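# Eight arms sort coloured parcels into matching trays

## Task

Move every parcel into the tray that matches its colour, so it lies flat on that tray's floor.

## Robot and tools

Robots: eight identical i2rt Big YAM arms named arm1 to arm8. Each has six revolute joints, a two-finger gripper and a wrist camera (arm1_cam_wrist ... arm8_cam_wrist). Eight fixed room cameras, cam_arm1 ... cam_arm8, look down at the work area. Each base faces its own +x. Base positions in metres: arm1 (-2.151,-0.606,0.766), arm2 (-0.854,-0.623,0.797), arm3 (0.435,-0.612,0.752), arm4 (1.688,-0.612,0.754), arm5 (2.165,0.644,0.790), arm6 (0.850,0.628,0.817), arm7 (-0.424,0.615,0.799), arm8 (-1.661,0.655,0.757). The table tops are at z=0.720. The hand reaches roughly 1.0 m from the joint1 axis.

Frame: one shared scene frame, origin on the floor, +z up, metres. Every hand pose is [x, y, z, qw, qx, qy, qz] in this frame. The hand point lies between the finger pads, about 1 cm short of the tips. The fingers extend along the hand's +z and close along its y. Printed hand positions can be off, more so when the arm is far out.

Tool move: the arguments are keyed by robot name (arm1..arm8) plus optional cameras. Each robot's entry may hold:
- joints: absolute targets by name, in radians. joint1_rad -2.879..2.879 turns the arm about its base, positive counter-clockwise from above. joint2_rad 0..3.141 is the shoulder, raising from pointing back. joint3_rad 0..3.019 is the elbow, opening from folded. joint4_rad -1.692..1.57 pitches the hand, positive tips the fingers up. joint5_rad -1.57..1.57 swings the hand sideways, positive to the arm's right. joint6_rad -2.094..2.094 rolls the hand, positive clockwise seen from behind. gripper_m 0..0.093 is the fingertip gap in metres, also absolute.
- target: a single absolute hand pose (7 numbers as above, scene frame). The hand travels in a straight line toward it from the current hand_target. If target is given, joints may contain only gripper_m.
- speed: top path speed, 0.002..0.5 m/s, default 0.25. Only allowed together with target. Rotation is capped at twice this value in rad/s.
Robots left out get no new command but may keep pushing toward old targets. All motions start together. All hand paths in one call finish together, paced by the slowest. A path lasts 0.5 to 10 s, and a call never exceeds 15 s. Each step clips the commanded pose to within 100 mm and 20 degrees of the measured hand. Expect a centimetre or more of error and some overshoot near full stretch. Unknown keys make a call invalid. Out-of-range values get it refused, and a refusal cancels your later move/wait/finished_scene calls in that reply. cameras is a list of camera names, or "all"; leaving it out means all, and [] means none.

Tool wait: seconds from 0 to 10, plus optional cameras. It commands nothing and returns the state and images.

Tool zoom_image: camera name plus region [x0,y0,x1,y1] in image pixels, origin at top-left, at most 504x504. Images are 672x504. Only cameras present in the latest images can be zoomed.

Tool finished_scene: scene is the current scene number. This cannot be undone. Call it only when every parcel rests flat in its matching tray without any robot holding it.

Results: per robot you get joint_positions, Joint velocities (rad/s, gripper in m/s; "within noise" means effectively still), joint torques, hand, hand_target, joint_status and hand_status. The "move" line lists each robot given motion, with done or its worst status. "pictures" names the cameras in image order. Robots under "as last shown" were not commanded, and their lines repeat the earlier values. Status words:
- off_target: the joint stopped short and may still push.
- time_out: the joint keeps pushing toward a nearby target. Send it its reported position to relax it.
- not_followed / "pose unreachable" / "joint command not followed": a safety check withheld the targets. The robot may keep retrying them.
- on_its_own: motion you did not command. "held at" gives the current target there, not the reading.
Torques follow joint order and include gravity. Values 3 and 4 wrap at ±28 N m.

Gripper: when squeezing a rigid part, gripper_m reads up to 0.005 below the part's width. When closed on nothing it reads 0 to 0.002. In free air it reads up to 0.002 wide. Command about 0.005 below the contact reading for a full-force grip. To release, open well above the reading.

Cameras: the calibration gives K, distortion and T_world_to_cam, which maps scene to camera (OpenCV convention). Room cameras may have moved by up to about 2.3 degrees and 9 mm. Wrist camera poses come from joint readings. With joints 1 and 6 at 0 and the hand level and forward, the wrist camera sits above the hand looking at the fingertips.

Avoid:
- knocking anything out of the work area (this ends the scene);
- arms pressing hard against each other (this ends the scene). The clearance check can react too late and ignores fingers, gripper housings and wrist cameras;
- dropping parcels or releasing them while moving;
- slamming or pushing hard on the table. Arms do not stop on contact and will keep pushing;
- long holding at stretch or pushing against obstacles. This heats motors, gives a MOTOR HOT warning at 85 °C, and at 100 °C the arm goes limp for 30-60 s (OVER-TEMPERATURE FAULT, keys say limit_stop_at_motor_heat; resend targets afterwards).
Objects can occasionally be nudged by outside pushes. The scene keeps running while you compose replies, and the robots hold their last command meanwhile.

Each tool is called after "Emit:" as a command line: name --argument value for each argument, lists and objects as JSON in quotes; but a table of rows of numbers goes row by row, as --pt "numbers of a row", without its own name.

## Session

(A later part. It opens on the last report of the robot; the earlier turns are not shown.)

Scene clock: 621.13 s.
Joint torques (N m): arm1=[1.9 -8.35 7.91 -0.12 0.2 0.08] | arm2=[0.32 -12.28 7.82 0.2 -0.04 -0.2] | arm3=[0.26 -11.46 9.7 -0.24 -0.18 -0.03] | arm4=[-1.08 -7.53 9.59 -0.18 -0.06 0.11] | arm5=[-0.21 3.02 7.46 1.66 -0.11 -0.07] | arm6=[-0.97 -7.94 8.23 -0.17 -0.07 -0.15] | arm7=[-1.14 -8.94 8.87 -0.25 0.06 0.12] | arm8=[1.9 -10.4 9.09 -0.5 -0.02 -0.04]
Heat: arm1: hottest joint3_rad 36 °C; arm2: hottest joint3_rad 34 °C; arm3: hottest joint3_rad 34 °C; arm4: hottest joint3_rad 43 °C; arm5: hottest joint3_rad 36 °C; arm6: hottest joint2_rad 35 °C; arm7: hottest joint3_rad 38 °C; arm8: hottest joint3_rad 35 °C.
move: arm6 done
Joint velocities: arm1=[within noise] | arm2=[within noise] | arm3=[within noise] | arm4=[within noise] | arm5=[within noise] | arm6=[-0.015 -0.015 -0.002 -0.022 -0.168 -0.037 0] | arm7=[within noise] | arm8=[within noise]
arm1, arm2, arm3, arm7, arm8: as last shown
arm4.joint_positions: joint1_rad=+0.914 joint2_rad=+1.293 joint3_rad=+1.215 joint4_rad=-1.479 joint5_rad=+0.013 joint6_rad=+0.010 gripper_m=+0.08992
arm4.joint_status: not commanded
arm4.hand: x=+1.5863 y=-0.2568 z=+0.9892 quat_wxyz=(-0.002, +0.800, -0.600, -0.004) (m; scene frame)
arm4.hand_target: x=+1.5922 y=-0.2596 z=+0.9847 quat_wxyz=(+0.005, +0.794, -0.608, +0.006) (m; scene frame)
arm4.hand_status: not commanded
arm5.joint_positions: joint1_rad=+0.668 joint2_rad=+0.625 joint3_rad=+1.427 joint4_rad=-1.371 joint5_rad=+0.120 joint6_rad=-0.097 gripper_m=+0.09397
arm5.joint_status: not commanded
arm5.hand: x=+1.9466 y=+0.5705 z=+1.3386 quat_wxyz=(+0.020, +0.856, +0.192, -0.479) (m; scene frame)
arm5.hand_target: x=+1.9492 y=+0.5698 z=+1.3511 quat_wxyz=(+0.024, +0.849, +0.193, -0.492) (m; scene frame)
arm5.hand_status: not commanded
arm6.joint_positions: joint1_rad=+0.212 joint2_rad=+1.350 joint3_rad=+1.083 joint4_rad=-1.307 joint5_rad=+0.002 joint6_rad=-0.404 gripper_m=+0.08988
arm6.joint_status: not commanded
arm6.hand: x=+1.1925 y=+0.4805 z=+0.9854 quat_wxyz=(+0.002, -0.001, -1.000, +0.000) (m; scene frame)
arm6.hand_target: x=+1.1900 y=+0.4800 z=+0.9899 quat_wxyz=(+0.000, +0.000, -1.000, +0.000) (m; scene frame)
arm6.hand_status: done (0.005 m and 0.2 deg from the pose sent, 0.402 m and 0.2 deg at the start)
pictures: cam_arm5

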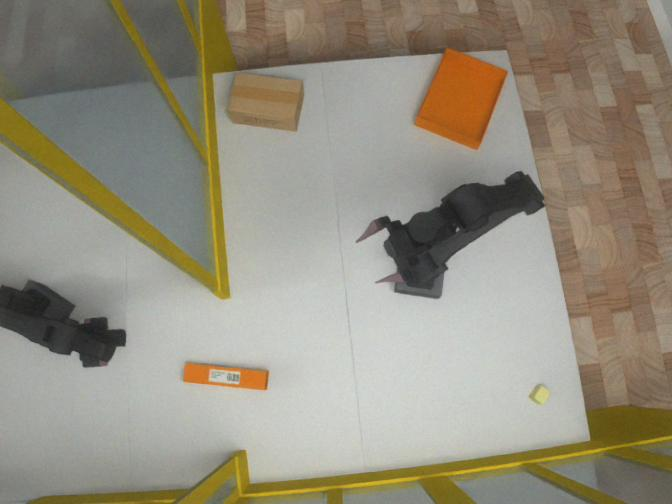

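Emit:
move --arm5 '{"target":[1.50,0.345,0.885,0,1,0,0],"speed":0.35}' --cameras '["arm5_cam_wrist"]'

Scene clock: 627.70 s.
Joint torques (N m): arm1=[2.2 -8.29 7.94 -0.17 0.19 0.05] | arm2=[0.32 -12.28 7.8 0.18 -0.04 -0.2] | arm3=[0.15 -11.52 9.68 -0.25 -0.18 -0.03] | arm4=[-1.03 -7.53 9.59 -0.18 -0.06 0.11] | arm5=[-1.79 -20.89 10.19 -0.18 -0.18 0.06] | arm6=[-0.91 -7.94 8.24 -0.18 -0.07 -0.15] | arm7=[-1.08 -8.76 8.83 -0.28 0.06 0.11] | arm8=[1.9 -10.34 9.1 -0.57 -0.02 -0.05]
Heat: arm1: hottest joint3_rad 35 °C; arm2: hottest joint3_rad 35 °C; arm3: hottest joint3_rad 34 °C; arm4: hottest joint3_rad 43 °C; arm5: hottest joint3_rad 37 °C; arm6: hottest joint3_rad 36 °C; arm7: hottest joint3_rad 38 °C; arm8: hottest joint3_rad 35 °C.
move: arm5 off_target
Joint velocities: within noise
arm1, arm2, arm3, arm4, arm6, arm7, arm8: as last shown
arm5.joint_positions: joint1_rad=+0.689 joint2_rad=+2.379 joint3_rad=+2.344 joint4_rad=-1.564 joint5_rad=-0.002 joint6_rad=+0.412 gripper_m=+0.09397
arm5.joint_status: not commanded
arm5.hand: x=+1.5117 y=+0.3459 z=+0.8701 quat_wxyz=(-0.008, +1.000, +0.008, +0.015) (m; scene frame)
arm5.hand_target: x=+1.5008 y=+0.3454 z=+0.8849 quat_wxyz=(+0.000, +1.000, +0.000, +0.000) (m; scene frame)
arm5.hand_status: off_target (0.019 m and 2.1 deg from the pose sent, 0.675 m and 62.2 deg at the start)
arm6.hand_target: x=+1.1901 y=+0.4800 z=+0.9899 quat_wxyz=(+0.000, +0.000, -1.000, +0.000) (m; scene frame)
pictures: arm5_cam_wrist
camera_calibration:
arm5_cam_wrist: T_world_to_cam=[[-0.00529461, 0.999767, 0.0209061, -0.354946], [0.803745, -0.00818378, 0.594918, -1.72223], [0.59495, 0.019953, -0.803515, -0.0830094], [0, 0, 0, 1]] pos_world=[1.43174, 0.342425, 0.965306]

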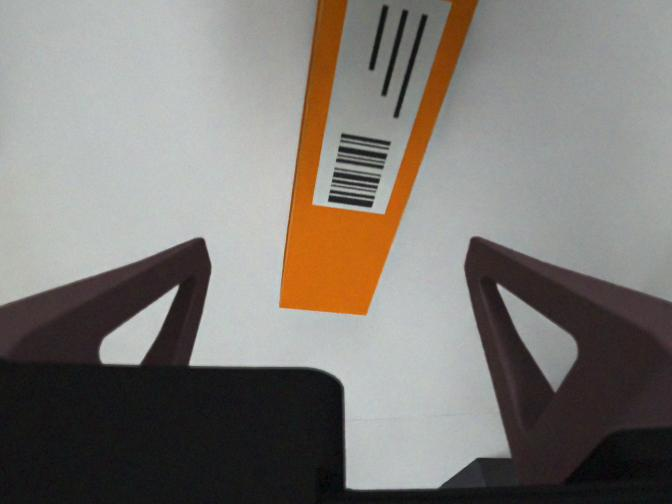

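Emit:
move --arm5 '{"target":[1.480,0.362,0.885,0,0.9957,-0.0924,0],"speed":0.3}' --cameras '["arm5_cam_wrist"]'

Emit:
move --arm5 '{"target":[1.484,0.362,0.776,0,0.9957,-0.0924,0],"speed":0.2}' --cameras '["arm5_cam_wrist"]'

Scene clock: 639.40 s.
Joint torques (N m): arm1=[2.32 -8.23 7.88 -0.12 0.2 0.07] | arm2=[0.26 -12.28 7.82 0.2 -0.05 -0.21] | arm3=[0.21 -11.63 9.65 -0.21 -0.17 -0.02] | arm4=[-1.03 -7.53 9.59 -0.18 -0.06 0.11] | arm5=[-0.21 -21.25 10.09 -0.02 -0.12 0.07] | arm6=[-0.97 -7.94 8.24 -0.17 -0.07 -0.15] | arm7=[-1.14 -9 8.81 -0.21 0.06 0.11] | arm8=[1.79 -10.46 9.1 -0.5 -0.02 -0.04]
Heat: arm1: hottest joint3_rad 35 °C; arm2: hottest joint3_rad 35 °C; arm3: hottest joint3_rad 34 °C; arm4: hottest joint3_rad 43 °C; arm5: hottest joint3_rad 39 °C; arm6: hottest joint3_rad 36 °C; arm7: hottest joint3_rad 38 °C; arm8: hottest joint3_rad 35 °C.
move: arm5 off_target
Joint velocities: within noise
arm1, arm2, arm3, arm4, arm6, arm7, arm8: as last shown
arm5.joint_positions: joint1_rad=+0.649 joint2_rad=+2.438 joint3_rad=+2.459 joint4_rad=-1.616 joint5_rad=-0.004 joint6_rad=+0.564 gripper_m=+0.09397
arm5.joint_status: not commanded
arm5.hand: x=+1.4886 y=+0.3669 z=+0.8716 quat_wxyz=(-0.007, +0.996, -0.088, +0.014) (m; scene frame)
arm5.hand_target: x=+1.4806 y=+0.3624 z=+0.8851 quat_wxyz=(+0.001, +0.996, -0.092, -0.001) (m; scene frame)
arm5.hand_status: off_target (0.017 m and 1.9 deg from the pose sent, 0.038 m and 11.7 deg at the start)
pictures: arm5_cam_wrist
camera_calibration:
arm5_cam_wrist: T_world_to_cam=[[0.185879, 0.982307, 0.0228445, -0.655956], [0.78952, -0.163157, 0.59164, -1.62344], [0.584899, -0.0919372, -0.805879, -0.0104535], [0, 0, 0, 1]] pos_world=[1.40978, 0.378512, 0.967054]

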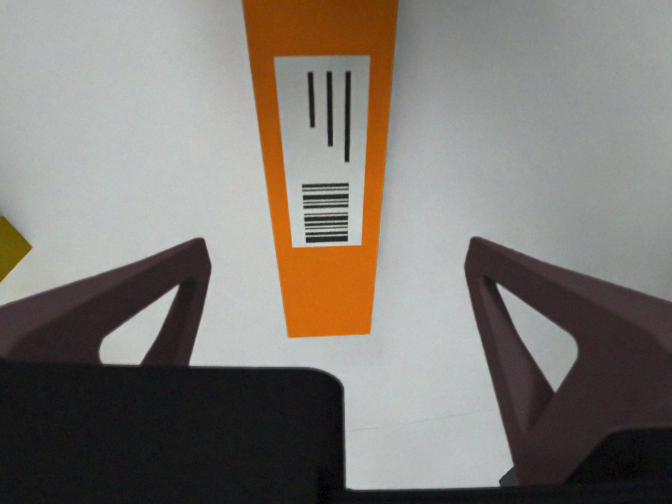

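Scene clock: 640.73 s.
Joint torques (N m): arm1=[2.08 -8.76 7.88 -0.05 0.2 0.06] | arm2=[0.26 -12.28 7.82 0.18 -0.04 -0.2] | arm3=[0.26 -11.52 9.66 -0.23 -0.17 -0.02] | arm4=[-1.08 -7.53 9.61 -0.18 -0.06 0.11] | arm5=[-0.91 -22.77 6.94 0.77 -0.14 0.02] | arm6=[-0.97 -7.94 8.23 -0.17 -0.07 -0.14] | arm7=[-0.97 -8.82 8.79 -0.23 0.07 0.11] | arm8=[1.85 -10.29 9.17 -0.54 -0.01 -0.04]
Heat: arm1: hottest joint3_rad 35 °C; arm2: hottest joint3_rad 35 °C; arm3: hottest joint3_rad 34 °C; arm4: hottest joint3_rad 43 °C; arm5: hottest joint3_rad 39 °C; arm6: hottest joint3_rad 36 °C; arm7: hottest joint3_rad 38 °C; arm8: hottest joint3_rad 35 °C.
move: arm5 off_target
Joint velocities: within noise
arm1, arm3, arm4, arm6, arm7: as last shown
arm2.joint_positions: joint1_rad=-1.301 joint2_rad=+1.409 joint3_rad=+1.214 joint4_rad=-1.359 joint5_rad=+0.002 joint6_rad=+0.011 gripper_m=+0.08993
arm2.joint_status: not commanded
arm2.hand: x=-0.6982 y=-0.2472 z=+0.9931 quat_wxyz=(-0.008, +0.551, -0.834, -0.005) (m; scene frame)
arm2.hand_target: x=-0.7000 y=-0.2500 z=+0.9900 quat_wxyz=(+0.000, +0.558, -0.830, +0.000) (m; scene frame)
arm2.hand_status: not commanded
arm5.joint_positions: joint1_rad=+0.649 joint2_rad=+2.480 joint3_rad=+2.263 joint4_rad=-1.376 joint5_rad=-0.004 joint6_rad=+0.567 gripper_m=+0.09397
arm5.joint_status: not commanded
arm5.hand: x=+1.4893 y=+0.3677 z=+0.7680 quat_wxyz=(-0.007, +0.996, -0.089, +0.012) (m; scene frame)
arm5.hand_target: x=+1.4841 y=+0.3621 z=+0.7763 quat_wxyz=(+0.000, +0.996, -0.092, +0.000) (m; scene frame)
arm5.hand_status: off_target (0.011 m and 1.6 deg from the pose sent, 0.096 m and 1.9 deg at the start)
arm8.joint_positions: joint1_rad=+0.445 joint2_rad=+1.396 joint3_rad=+1.306 joint4_rad=-1.465 joint5_rad=-0.002 joint6_rad=+0.006 gripper_m=+0.08992
arm8.joint_status: not commanded
arm8.hand: x=-1.7264 y=+0.2534 z=+0.9931 quat_wxyz=(-0.006, -0.764, -0.646, +0.006) (m; scene frame)
arm8.hand_target: x=-1.7260 y=+0.2570 z=+0.9901 quat_wxyz=(+0.000, -0.763, -0.646, +0.000) (m; scene frame)
arm8.hand_status: not commanded
pictures: arm5_cam_wrist
camera_calibration:
arm5_cam_wrist: T_world_to_cam=[[0.188931, 0.981765, 0.0210466, -0.65742], [0.790919, -0.164838, 0.589301, -1.56223], [0.582024, -0.0946908, -0.80764, -0.0876133], [0, 0, 0, 1]] pos_world=[1.4108, 0.379621, 0.863702]

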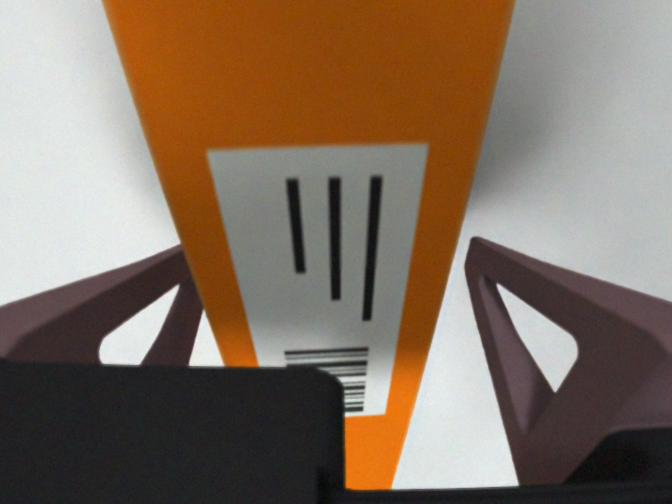

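Emit:
move --arm5 '{"joints":{"gripper_m":0.045}}' --cameras '[]'

Emit:
move --arm5 '{"target":[1.795,0.492,0.99,0,0.9957,-0.0924,0],"speed":0.25}' --cameras '[]'

Emit:
move --arm5 '{"joints":{"joint1_rad":-1.688,"joint6_rad":0.148}}' --cameras '[]'

Emit:
move --arm5 '{"target":[2.425,1.30,0.875,0,0.4985,-0.8669,0],"speed":0.25}' --cameras '["cam_arm5","arm5_cam_wrist"]'

Scene clock: 651.50 s.
Joint torques (N m): arm1=[2.08 -8.06 7.82 -0.1 0.21 0.02] | arm2=[0.32 -12.28 7.82 0.2 -0.05 -0.21] | arm3=[0.21 -11.63 9.66 -0.25 -0.18 -0.03] | arm4=[-1.08 -7.53 9.59 -0.18 -0.06 0.11] | arm5=[-0.32 -21.66 7.05 0.58 -0.09 0.04] | arm6=[-0.97 -7.94 8.23 -0.18 -0.07 -0.14] | arm7=[-1.14 -8.76 8.83 -0.27 0.05 0.11] | arm8=[1.96 -10.52 9.14 -0.53 0 -0.03]
Heat: arm1: hottest joint3_rad 35 °C; arm2: hottest joint3_rad 35 °C; arm3: hottest joint3_rad 34 °C; arm4: hottest joint3_rad 43 °C; arm5: hottest joint3_rad 38 °C; arm6: hottest joint3_rad 36 °C; arm7: hottest joint3_rad 38 °C; arm8: hottest joint3_rad 35 °C.
move: arm5 off_target
Joint velocities: within noise
arm1, arm2, arm4, arm6, arm7, arm8: as last shown
arm3.joint_positions: joint1_rad=-0.312 joint2_rad=+1.328 joint3_rad=+1.233 joint4_rad=-1.481 joint5_rad=-0.003 joint6_rad=+0.014 gripper_m=+0.08997
arm3.joint_status: not commanded
arm3.hand: x=+0.2072 y=-0.3136 z=+0.9842 quat_wxyz=(-0.002, +0.892, -0.451, +0.003) (m; scene frame)
arm3.hand_target: x=+0.2044 y=-0.3176 z=+0.9876 quat_wxyz=(+0.000, +0.895, -0.447, +0.004) (m; scene frame)
arm3.hand_status: not commanded
arm5.joint_positions: joint1_rad=+0.649 joint2_rad=+2.480 joint3_rad=+2.263 joint4_rad=-1.375 joint5_rad=-0.004 joint6_rad=+0.568 gripper_m=+0.05866
arm5.joint_status: gripper_m off_target (ended at +0.05869, target +0.04500)
arm5.hand: x=+1.4890 y=+0.3675 z=+0.7680 quat_wxyz=(-0.006, +0.996, -0.090, +0.012) (m; scene frame)
arm5.hand_target: x=+1.4841 y=+0.3622 z=+0.7763 quat_wxyz=(+0.000, +0.996, -0.093, +0.000) (m; scene frame)
arm5.hand_status: not commanded
arm6.hand: x=+1.1925 y=+0.4806 z=+0.9854 quat_wxyz=(+0.002, -0.001, -1.000, +0.000) (m; scene frame)
arm6.hand_target: x=+1.1901 y=+0.4801 z=+0.9899 quat_wxyz=(+0.000, +0.000, -1.000, +0.000) (m; scene frame)
pictures: none
No camera images: "cameras" was empty.

Scene clock: 653.90 s.
Joint torques (N m): arm1=[2.37 -8.12 7.77 -0.09 0.2 0.04] | arm2=[0.32 -12.28 7.8 0.2 -0.05 -0.2] | arm3=[0.32 -11.52 9.66 -0.23 -0.18 -0.02] | arm4=[-1.08 -7.53 9.59 -0.18 -0.06 0.11] | arm5=[-0.44 -9.17 7.06 -0.01 -0.08 0.04] | arm6=[-1.03 -7.88 8.23 -0.16 -0.07 -0.15] | arm7=[-1.14 -8.88 8.84 -0.27 0.07 0.11] | arm8=[1.9 -10.7 9.13 -0.53 -0.01 -0.05]
Heat: arm1: hottest joint3_rad 35 °C; arm2: hottest joint3_rad 35 °C; arm3: hottest joint3_rad 34 °C; arm4: hottest joint3_rad 43 °C; arm5: hottest joint3_rad 38 °C; arm6: hottest joint3_rad 36 °C; arm7: hottest joint3_rad 38 °C; arm8: hottest joint3_rad 35 °C.
move: arm5 done
Joint velocities: within noise
arm1, arm2, arm3, arm4, arm6, arm7, arm8: as last shown
arm5.joint_positions: joint1_rad=+0.650 joint2_rad=+1.397 joint3_rad=+1.207 joint4_rad=-1.377 joint5_rad=-0.005 joint6_rad=+0.568 gripper_m=+0.05866
arm5.joint_status: not commanded
arm5.hand: x=+1.7945 y=+0.4913 z=+0.9853 quat_wxyz=(+0.000, +0.996, -0.090, +0.001) (m; scene frame)
arm5.hand_target: x=+1.7950 y=+0.4919 z=+0.9901 quat_wxyz=(+0.000, +0.996, -0.092, +0.000) (m; scene frame)
arm5.hand_status: done (0.005 m and 0.3 deg from the pose sent, 0.398 m and 1.6 deg at the start)
pictures: none
No camera images: "cameras" was empty.

Scene clock: 656.47 s.
Joint torques (N m): arm1=[1.96 -8.29 7.88 -0.1 0.19 0.06] | arm2=[0.32 -12.28 7.8 0.18 -0.05 -0.2] | arm3=[0.32 -11.58 9.66 -0.24 -0.17 -0.03] | arm4=[-1.03 -7.53 9.61 -0.18 -0.06 0.11] | arm5=[-0.56 -8.82 6.84 -0.09 -0.16 -0.13] | arm6=[-0.97 -7.94 8.23 -0.16 -0.07 -0.15] | arm7=[-1.03 -8.7 8.8 -0.2 0.06 0.1] | arm8=[2.08 -10.7 9.09 -0.51 -0.04 -0.04]
Heat: arm1: hottest joint3_rad 35 °C; arm2: hottest joint3_rad 35 °C; arm3: hottest joint3_rad 34 °C; arm4: hottest joint3_rad 43 °C; arm5: hottest joint3_rad 38 °C; arm6: hottest joint3_rad 36 °C; arm7: hottest joint3_rad 38 °C; arm8: hottest joint3_rad 35 °C.
move: arm5 done
Joint velocities: within noise
arm1, arm2, arm3, arm4, arm6, arm7, arm8: as last shown
arm5.joint_positions: joint1_rad=-1.690 joint2_rad=+1.397 joint3_rad=+1.207 joint4_rad=-1.378 joint5_rad=-0.003 joint6_rad=+0.158 gripper_m=+0.05872
arm5.joint_status: all done
arm5.hand: x=+2.3122 y=+1.0136 z=+0.9904 quat_wxyz=(-0.003, +0.494, -0.870, -0.004) (m; scene frame)
arm5.hand_target: x=+2.3110 y=+1.0133 z=+0.9952 quat_wxyz=(-0.004, +0.499, -0.867, -0.005) (m; scene frame)
arm5.hand_status: not commanded
pictures: none
No camera images: "cameras" was empty.

Scene clock: 658.87 s.
Joint torques (N m): arm1=[2.08 -8.7 7.88 -0.03 0.22 0.06] | arm2=[0.26 -12.28 7.8 0.18 -0.04 -0.2] | arm3=[0.32 -11.52 9.68 -0.23 -0.17 -0.03] | arm4=[-1.03 -7.53 9.61 -0.18 -0.06 0.11] | arm5=[-0.73 -19.78 10.07 -0.27 -0.02 -0.17] | arm6=[-0.97 -7.94 8.24 -0.17 -0.07 -0.15] | arm7=[-1.2 -9.05 8.81 -0.24 0.06 0.11] | arm8=[1.73 -10.58 9.17 -0.53 -0.04 -0.06]
Heat: arm1: hottest joint3_rad 35 °C; arm2: hottest joint3_rad 35 °C; arm3: hottest joint3_rad 34 °C; arm4: hottest joint3_rad 43 °C; arm5: hottest joint3_rad 38 °C; arm6: hottest joint3_rad 36 °C; arm7: hottest joint3_rad 38 °C; arm8: hottest joint3_rad 35 °C.
move: arm5 off_target
Joint velocities: within noise
arm1.joint_positions: joint1_rad=-1.538 joint2_rad=+1.372 joint3_rad=+1.266 joint4_rad=-1.441 joint5_rad=+0.004 joint6_rad=+0.204 gripper_m=+0.08989
arm1.joint_status: not commanded
arm1.hand: x=-2.3054 y=-0.9725 z=+0.9982 quat_wxyz=(-0.011, -0.883, -0.469, +0.012) (m; scene frame)
arm1.hand_target: x=-2.3001 y=-0.9698 z=+0.9901 quat_wxyz=(+0.000, -0.882, -0.471, +0.000) (m; scene frame)
arm1.hand_status: not commanded
arm2, arm3, arm4, arm6, arm8: as last shown
arm5.joint_positions: joint1_rad=-1.690 joint2_rad=+2.308 joint3_rad=+2.153 joint4_rad=-1.463 joint5_rad=-0.003 joint6_rad=+0.158 gripper_m=+0.05872
arm5.joint_status: not commanded
arm5.hand: x=+2.4215 y=+1.2865 z=+0.8558 quat_wxyz=(+0.016, +0.494, -0.869, +0.012) (m; scene frame)
arm5.hand_target: x=+2.4247 y=+1.2990 z=+0.8751 quat_wxyz=(+0.000, +0.498, -0.867, +0.000) (m; scene frame)
arm5.hand_status: off_target (0.024 m and 2.4 deg from the pose sent, 0.329 m and 0.9 deg at the start)
arm7.joint_positions: joint1_rad=+2.160 joint2_rad=+1.370 joint3_rad=+1.174 joint4_rad=-1.353 joint5_rad=-0.002 joint6_rad=+0.128 gripper_m=+0.08994
arm7.joint_status: not commanded
arm7.hand: x=-0.4039 y=+1.0066 z=+0.9953 quat_wxyz=(-0.007, +0.641, -0.767, -0.010) (m; scene frame)
arm7.hand_target: x=-0.4001 y=+1.0000 z=+0.9901 quat_wxyz=(+0.000, +0.638, -0.770, +0.000) (m; scene frame)
arm7.hand_status: not commanded
pictures: arm5_cam_wrist, cam_arm5
camera_calibration:
arm5_cam_wrist: T_world_to_cam=[[0.852909, -0.521953, 0.0105687, -1.40178], [-0.421636, -0.676762, 0.603503, 1.38279], [-0.307848, -0.519189, -0.79729, 2.21979], [0, 0, 0, 1]] pos_world=[2.46199, 1.35665, 0.950111]

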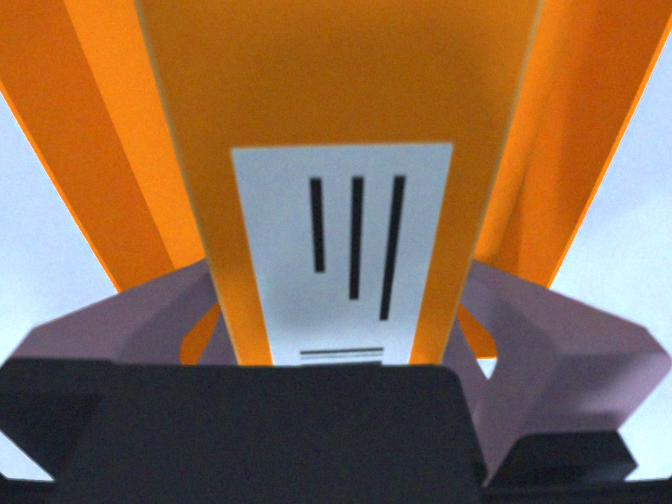

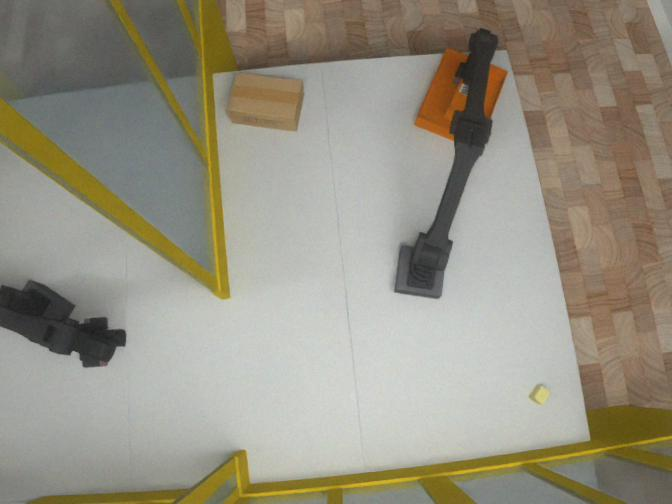

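Emit:
move --arm5 '{"target":[2.423,1.291,0.783,0,0.4985,-0.8669,0],"speed":0.12}' --cameras '["arm5_cam_wrist"]'

Emit:
move --arm5 '{"target":[2.423,1.291,0.766,0,0.4985,-0.8669,0],"speed":0.05}' --cameras '[]'

Scene clock: 670.53 s.
Joint torques (N m): arm1=[2.14 -8.47 7.84 -0.08 0.19 0.07] | arm2=[0.32 -12.28 7.82 0.2 -0.04 -0.2] | arm3=[0.32 -11.58 9.68 -0.24 -0.18 -0.02] | arm4=[-1.03 -7.47 9.61 -0.18 -0.06 0.11] | arm5=[-0.67 -21.13 6.8 0.64 -0.02 -0.17] | arm6=[-0.97 -7.88 8.24 -0.17 -0.06 -0.14] | arm7=[-1.14 -9.05 8.8 -0.27 0.07 0.12] | arm8=[1.9 -10.34 9.11 -0.54 -0.02 -0.05]
Heat: arm1: hottest joint3_rad 35 °C; arm2: hottest joint3_rad 35 °C; arm3: hottest joint3_rad 34 °C; arm4: hottest joint3_rad 43 °C; arm5: hottest joint3_rad 40 °C; arm6: hottest joint3_rad 36 °C; arm7: hottest joint3_rad 38 °C; arm8: hottest joint3_rad 35 °C.
move: arm5 done
Joint velocities: within noise
arm1, arm2, arm3, arm7, arm8: as last shown
arm4.joint_positions: joint1_rad=+0.914 joint2_rad=+1.293 joint3_rad=+1.215 joint4_rad=-1.479 joint5_rad=+0.013 joint6_rad=+0.010 gripper_m=+0.08992
arm4.joint_status: not commanded
arm4.hand: x=+1.5863 y=-0.2568 z=+0.9892 quat_wxyz=(-0.002, +0.800, -0.600, -0.004) (m; scene frame)
arm4.hand_target: x=+1.5922 y=-0.2596 z=+0.9847 quat_wxyz=(+0.005, +0.794, -0.608, +0.006) (m; scene frame)
arm4.hand_status: not commanded
arm5.joint_positions: joint1_rad=-1.690 joint2_rad=+2.353 joint3_rad=+2.018 joint4_rad=-1.271 joint5_rad=-0.003 joint6_rad=+0.158 gripper_m=+0.05872
arm5.joint_status: not commanded
arm5.hand: x=+2.4207 y=+1.2841 z=+0.7756 quat_wxyz=(+0.011, +0.494, -0.870, +0.008) (m; scene frame)
arm5.hand_target: x=+2.4230 y=+1.2908 z=+0.7831 quat_wxyz=(+0.000, +0.498, -0.867, +0.000) (m; scene frame)
arm5.hand_status: done (0.010 m and 1.7 deg from the pose sent, 0.073 m and 2.4 deg at the start)
arm6.joint_positions: joint1_rad=+0.212 joint2_rad=+1.350 joint3_rad=+1.083 joint4_rad=-1.307 joint5_rad=+0.002 joint6_rad=-0.404 gripper_m=+0.08988
arm6.joint_status: not commanded
arm6.hand: x=+1.1925 y=+0.4806 z=+0.9854 quat_wxyz=(+0.002, -0.001, -1.000, +0.000) (m; scene frame)
arm6.hand_target: x=+1.1901 y=+0.4801 z=+0.9899 quat_wxyz=(+0.000, +0.000, -1.000, +0.000) (m; scene frame)
arm6.hand_status: not commanded
pictures: arm5_cam_wrist
camera_calibration:
arm5_cam_wrist: T_world_to_cam=[[0.85287, -0.522057, 0.00832659, -1.39949], [-0.424591, -0.684185, 0.59297, 1.45409], [-0.303867, -0.509261, -0.805182, 2.13808], [0, 0, 0, 1]] pos_world=[2.46067, 1.3531, 0.870961]

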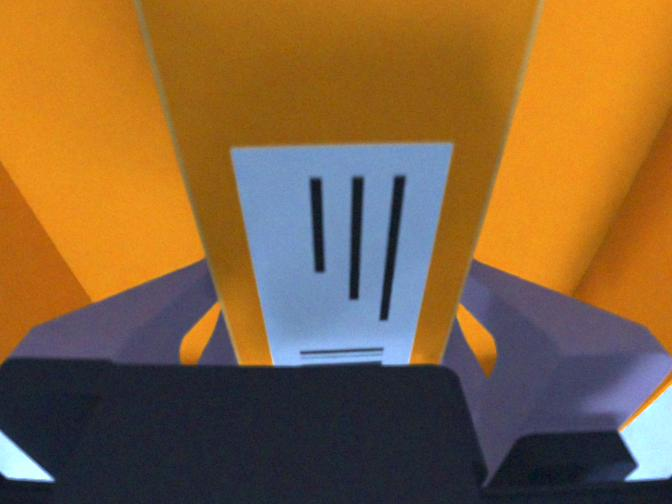

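Scene clock: 671.53 s.
Joint torques (N m): arm1=[1.96 -8.7 7.88 -0.1 0.23 0.07] | arm2=[0.32 -12.28 7.8 0.18 -0.05 -0.2] | arm3=[0.26 -11.63 9.66 -0.24 -0.18 -0.02] | arm4=[-1.08 -7.53 9.61 -0.18 -0.06 0.11] | arm5=[-0.97 -20.25 6.41 0.8 -0.08 -0.18] | arm6=[-0.91 -7.94 8.23 -0.16 -0.07 -0.14] | arm7=[-1.14 -8.94 8.8 -0.27 0.07 0.12] | arm8=[1.85 -10.64 9.13 -0.53 -0.04 -0.05]
Heat: arm1: hottest joint3_rad 35 °C; arm2: hottest joint3_rad 35 °C; arm3: hottest joint3_rad 34 °C; arm4: hottest joint3_rad 43 °C; arm5: hottest joint3_rad 40 °C; arm6: hottest joint3_rad 36 °C; arm7: hottest joint3_rad 38 °C; arm8: hottest joint3_rad 35 °C.
move: arm5 done
Joint velocities: within noise
arm1, arm2, arm3, arm4, arm6, arm7, arm8: as last shown
arm5.joint_positions: joint1_rad=-1.690 joint2_rad=+2.357 joint3_rad=+2.009 joint4_rad=-1.241 joint5_rad=-0.003 joint6_rad=+0.158 gripper_m=+0.05872
arm5.joint_status: not commanded
arm5.hand: x=+2.4220 y=+1.2873 z=+0.7693 quat_wxyz=(+0.004, +0.494, -0.870, +0.003) (m; scene frame)
arm5.hand_target: x=+2.4231 y=+1.2909 z=+0.7661 quat_wxyz=(+0.000, +0.498, -0.867, +0.000) (m; scene frame)
arm5.hand_status: done (0.005 m and 0.9 deg from the pose sent, 0.012 m and 1.7 deg at the start)
pictures: none
No camera images: "cameras" was empty.

Emit:
move --arm5 '{"joints":{"gripper_m":0.09}}' --cameras '[]'

Emit:
move --arm5 '{"target":[2.3,0.97,0.99,0,0.4985,-0.8669,0],"speed":0.3}' --arm7 '{"joints":{"joint1_rad":1.2}}' --cameras '["cam_arm1","cam_arm3","cam_arm5","cam_arm7"]'

Scene clock: 676.80 s.
Joint torques (N m): arm1=[2.14 -8.18 7.87 -0.02 0.2 0.05] | arm2=[0.32 -12.28 7.8 0.18 -0.05 -0.2] | arm3=[0.21 -11.63 9.69 -0.24 -0.17 -0.03] | arm4=[-1.08 -7.53 9.59 -0.18 -0.06 0.11] | arm5=[-1.03 -19.84 6.41 0.83 -0.05 -0.13] | arm6=[-0.91 -7.88 8.24 -0.16 -0.07 -0.15] | arm7=[-1.08 -8.94 8.85 -0.23 0.07 0.12] | arm8=[1.61 -10.46 9.14 -0.51 0 -0.04]
Heat: arm1: hottest joint3_rad 35 °C; arm2: hottest joint3_rad 35 °C; arm3: hottest joint3_rad 34 °C; arm4: hottest joint3_rad 43 °C; arm5: hottest joint3_rad 39 °C; arm6: hottest joint3_rad 36 °C; arm7: hottest joint3_rad 38 °C; arm8: hottest joint3_rad 35 °C.
move: arm5 done
Joint velocities: within noise
arm1, arm2, arm3, arm4, arm6, arm7, arm8: as last shown
arm5.joint_positions: joint1_rad=-1.690 joint2_rad=+2.357 joint3_rad=+2.009 joint4_rad=-1.241 joint5_rad=-0.003 joint6_rad=+0.158 gripper_m=+0.08980
arm5.joint_status: all done
arm5.hand: x=+2.4220 y=+1.2873 z=+0.7693 quat_wxyz=(+0.004, +0.494, -0.870, +0.003) (m; scene frame)
arm5.hand_target: x=+2.4231 y=+1.2909 z=+0.7662 quat_wxyz=(+0.000, +0.498, -0.867, +0.000) (m; scene frame)
arm5.hand_status: not commanded
pictures: none
No camera images: "cameras" was empty.

Scene clock: 679.00 s.
Joint torques (N m): arm1=[1.9 -8.35 7.87 -0.08 0.19 0.05] | arm2=[0.32 -12.34 7.8 0.2 -0.04 -0.2] | arm3=[0.38 -11.58 9.68 -0.25 -0.18 -0.03] | arm4=[-1.03 -7.47 9.61 -0.18 -0.06 0.11] | arm5=[-1.73 -6.59 6.93 -0.08 -0.02 -0.15] | arm6=[-0.91 -7.88 8.21 -0.18 -0.07 -0.15] | arm7=[-0.85 -8.82 8.79 -0.25 0 0.11] | arm8=[1.9 -10.4 9.11 -0.51 0 -0.04]
Heat: arm1: hottest joint3_rad 35 °C; arm2: hottest joint3_rad 35 °C; arm3: hottest joint3_rad 34 °C; arm4: hottest joint3_rad 43 °C; arm5: hottest joint3_rad 39 °C; arm6: hottest joint3_rad 36 °C; arm7: hottest joint3_rad 38 °C; arm8: hottest joint3_rad 35 °C.
move: arm5 done; arm7 done
Joint velocities: within noise
arm1, arm3, arm4, arm6: as last shown
arm2.joint_positions: joint1_rad=-1.301 joint2_rad=+1.409 joint3_rad=+1.214 joint4_rad=-1.359 joint5_rad=+0.002 joint6_rad=+0.011 gripper_m=+0.08993
arm2.joint_status: not commanded
arm2.hand: x=-0.6982 y=-0.2472 z=+0.9931 quat_wxyz=(-0.008, +0.551, -0.834, -0.005) (m; scene frame)
arm2.hand_target: x=-0.7000 y=-0.2500 z=+0.9900 quat_wxyz=(+0.000, +0.558, -0.830, +0.000) (m; scene frame)
arm2.hand_status: not commanded
arm5.joint_positions: joint1_rad=-1.696 joint2_rad=+1.286 joint3_rad=+1.096 joint4_rad=-1.383 joint5_rad=-0.003 joint6_rad=+0.144 gripper_m=+0.08989
arm5.joint_status: not commanded
arm5.hand: x=+2.2976 y=+0.9719 z=+0.9880 quat_wxyz=(-0.002, +0.497, -0.868, -0.002) (m; scene frame)
arm5.hand_target: x=+2.2999 y=+0.9700 z=+0.9899 quat_wxyz=(+0.000, +0.498, -0.867, +0.000) (m; scene frame)
arm5.hand_status: done (0.004 m and 0.3 deg from the pose sent, 0.405 m and 0.9 deg at the start)
arm7.joint_positions: joint1_rad=+1.206 joint2_rad=+1.370 joint3_rad=+1.174 joint4_rad=-1.353 joint5_rad=+0.000 joint6_rad=+0.128 gripper_m=+0.08995
arm7.joint_status: all done
arm7.hand: x=-0.0920 y=+0.8248 z=+0.9947 quat_wxyz=(-0.010, +0.218, -0.976, -0.005) (m; scene frame)
arm7.hand_target: x=-0.0960 y=+0.8192 z=+0.9895 quat_wxyz=(+0.001, +0.215, -0.977, -0.001) (m; scene frame)
arm7.hand_status: not commanded
arm8.joint_positions: joint1_rad=+0.445 joint2_rad=+1.396 joint3_rad=+1.306 joint4_rad=-1.465 joint5_rad=-0.002 joint6_rad=+0.006 gripper_m=+0.08992
arm8.joint_status: not commanded
arm8.hand: x=-1.7264 y=+0.2534 z=+0.9931 quat_wxyz=(-0.006, -0.764, -0.646, +0.006) (m; scene frame)
arm8.hand_target: x=-1.7260 y=+0.2570 z=+0.9901 quat_wxyz=(+0.000, -0.763, -0.646, +0.000) (m; scene frame)
arm8.hand_status: not commanded
pictures: cam_arm1, cam_arm3, cam_arm5, cam_arm7

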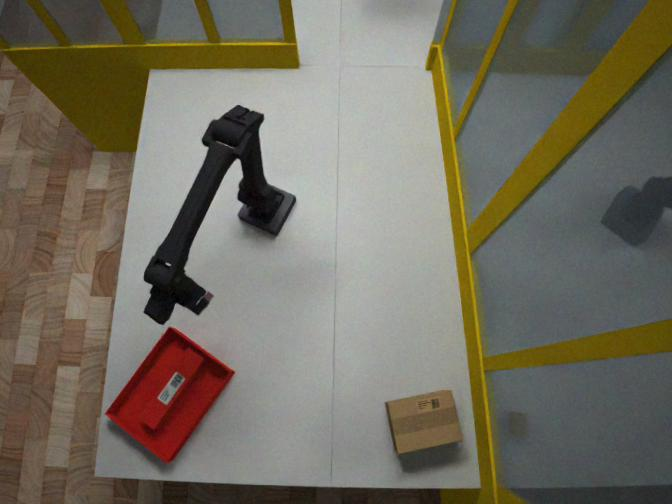

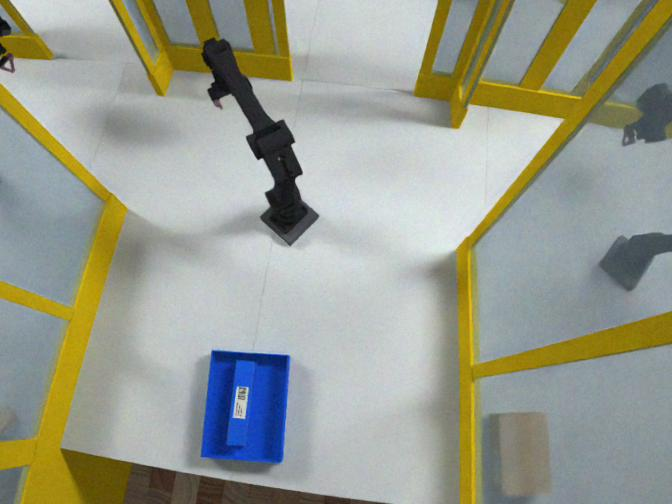

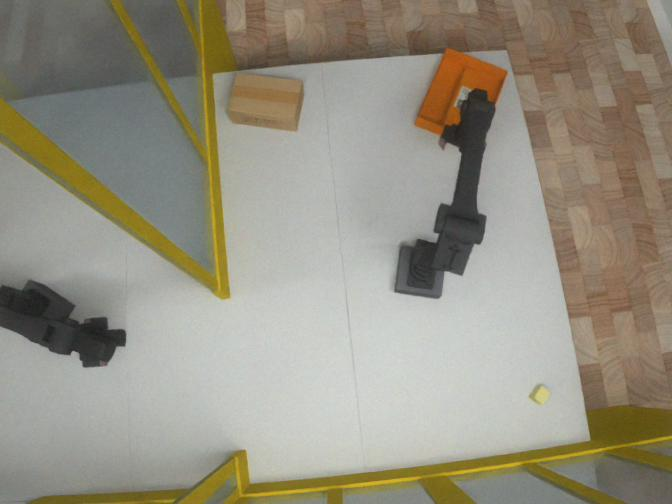

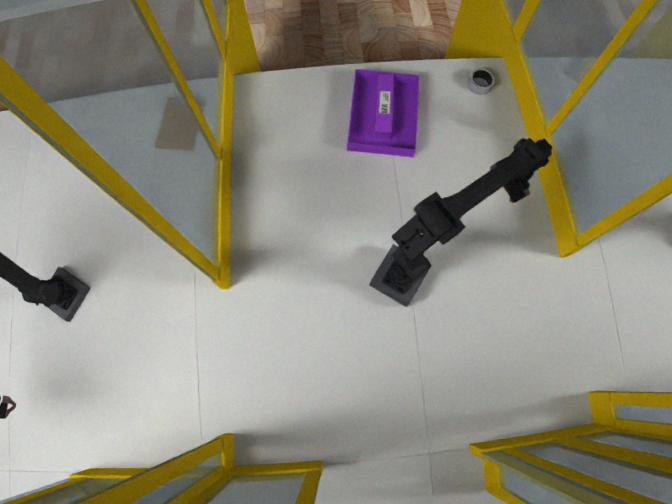

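Emit:
zoom_image --camera "cam_arm7" --region '[330, 50, 440, 170]'

Emit:
zoom_image --camera "cam_arm1" --region '[90, 310, 250, 480]'

Emit:
zoom_image --camera "cam_arm5" --region '[400, 30, 530, 160]'

Scaled by 4.200.

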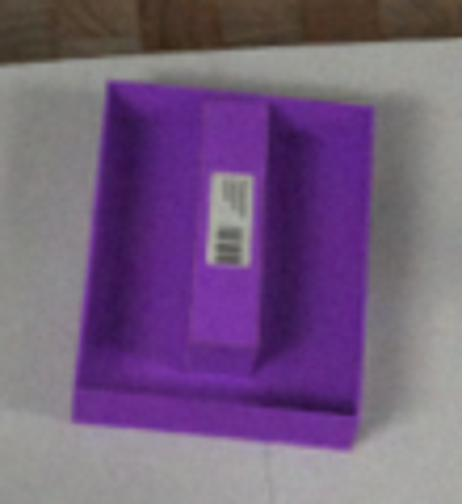

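Scaled by 2.965.

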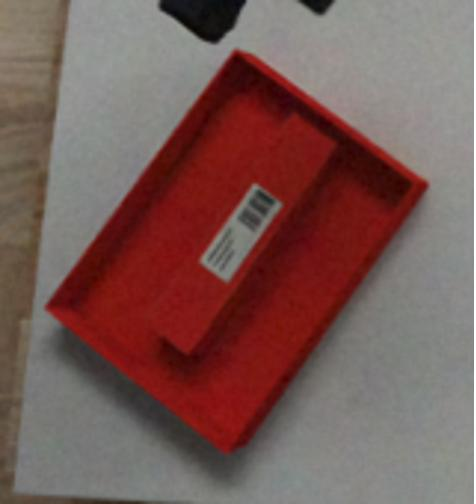

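Scaled by 3.877.

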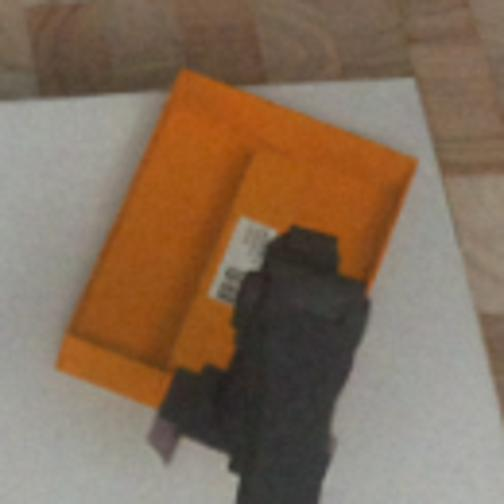

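Emit:
finished_scene --scene 1

The scene is finished: the task was done.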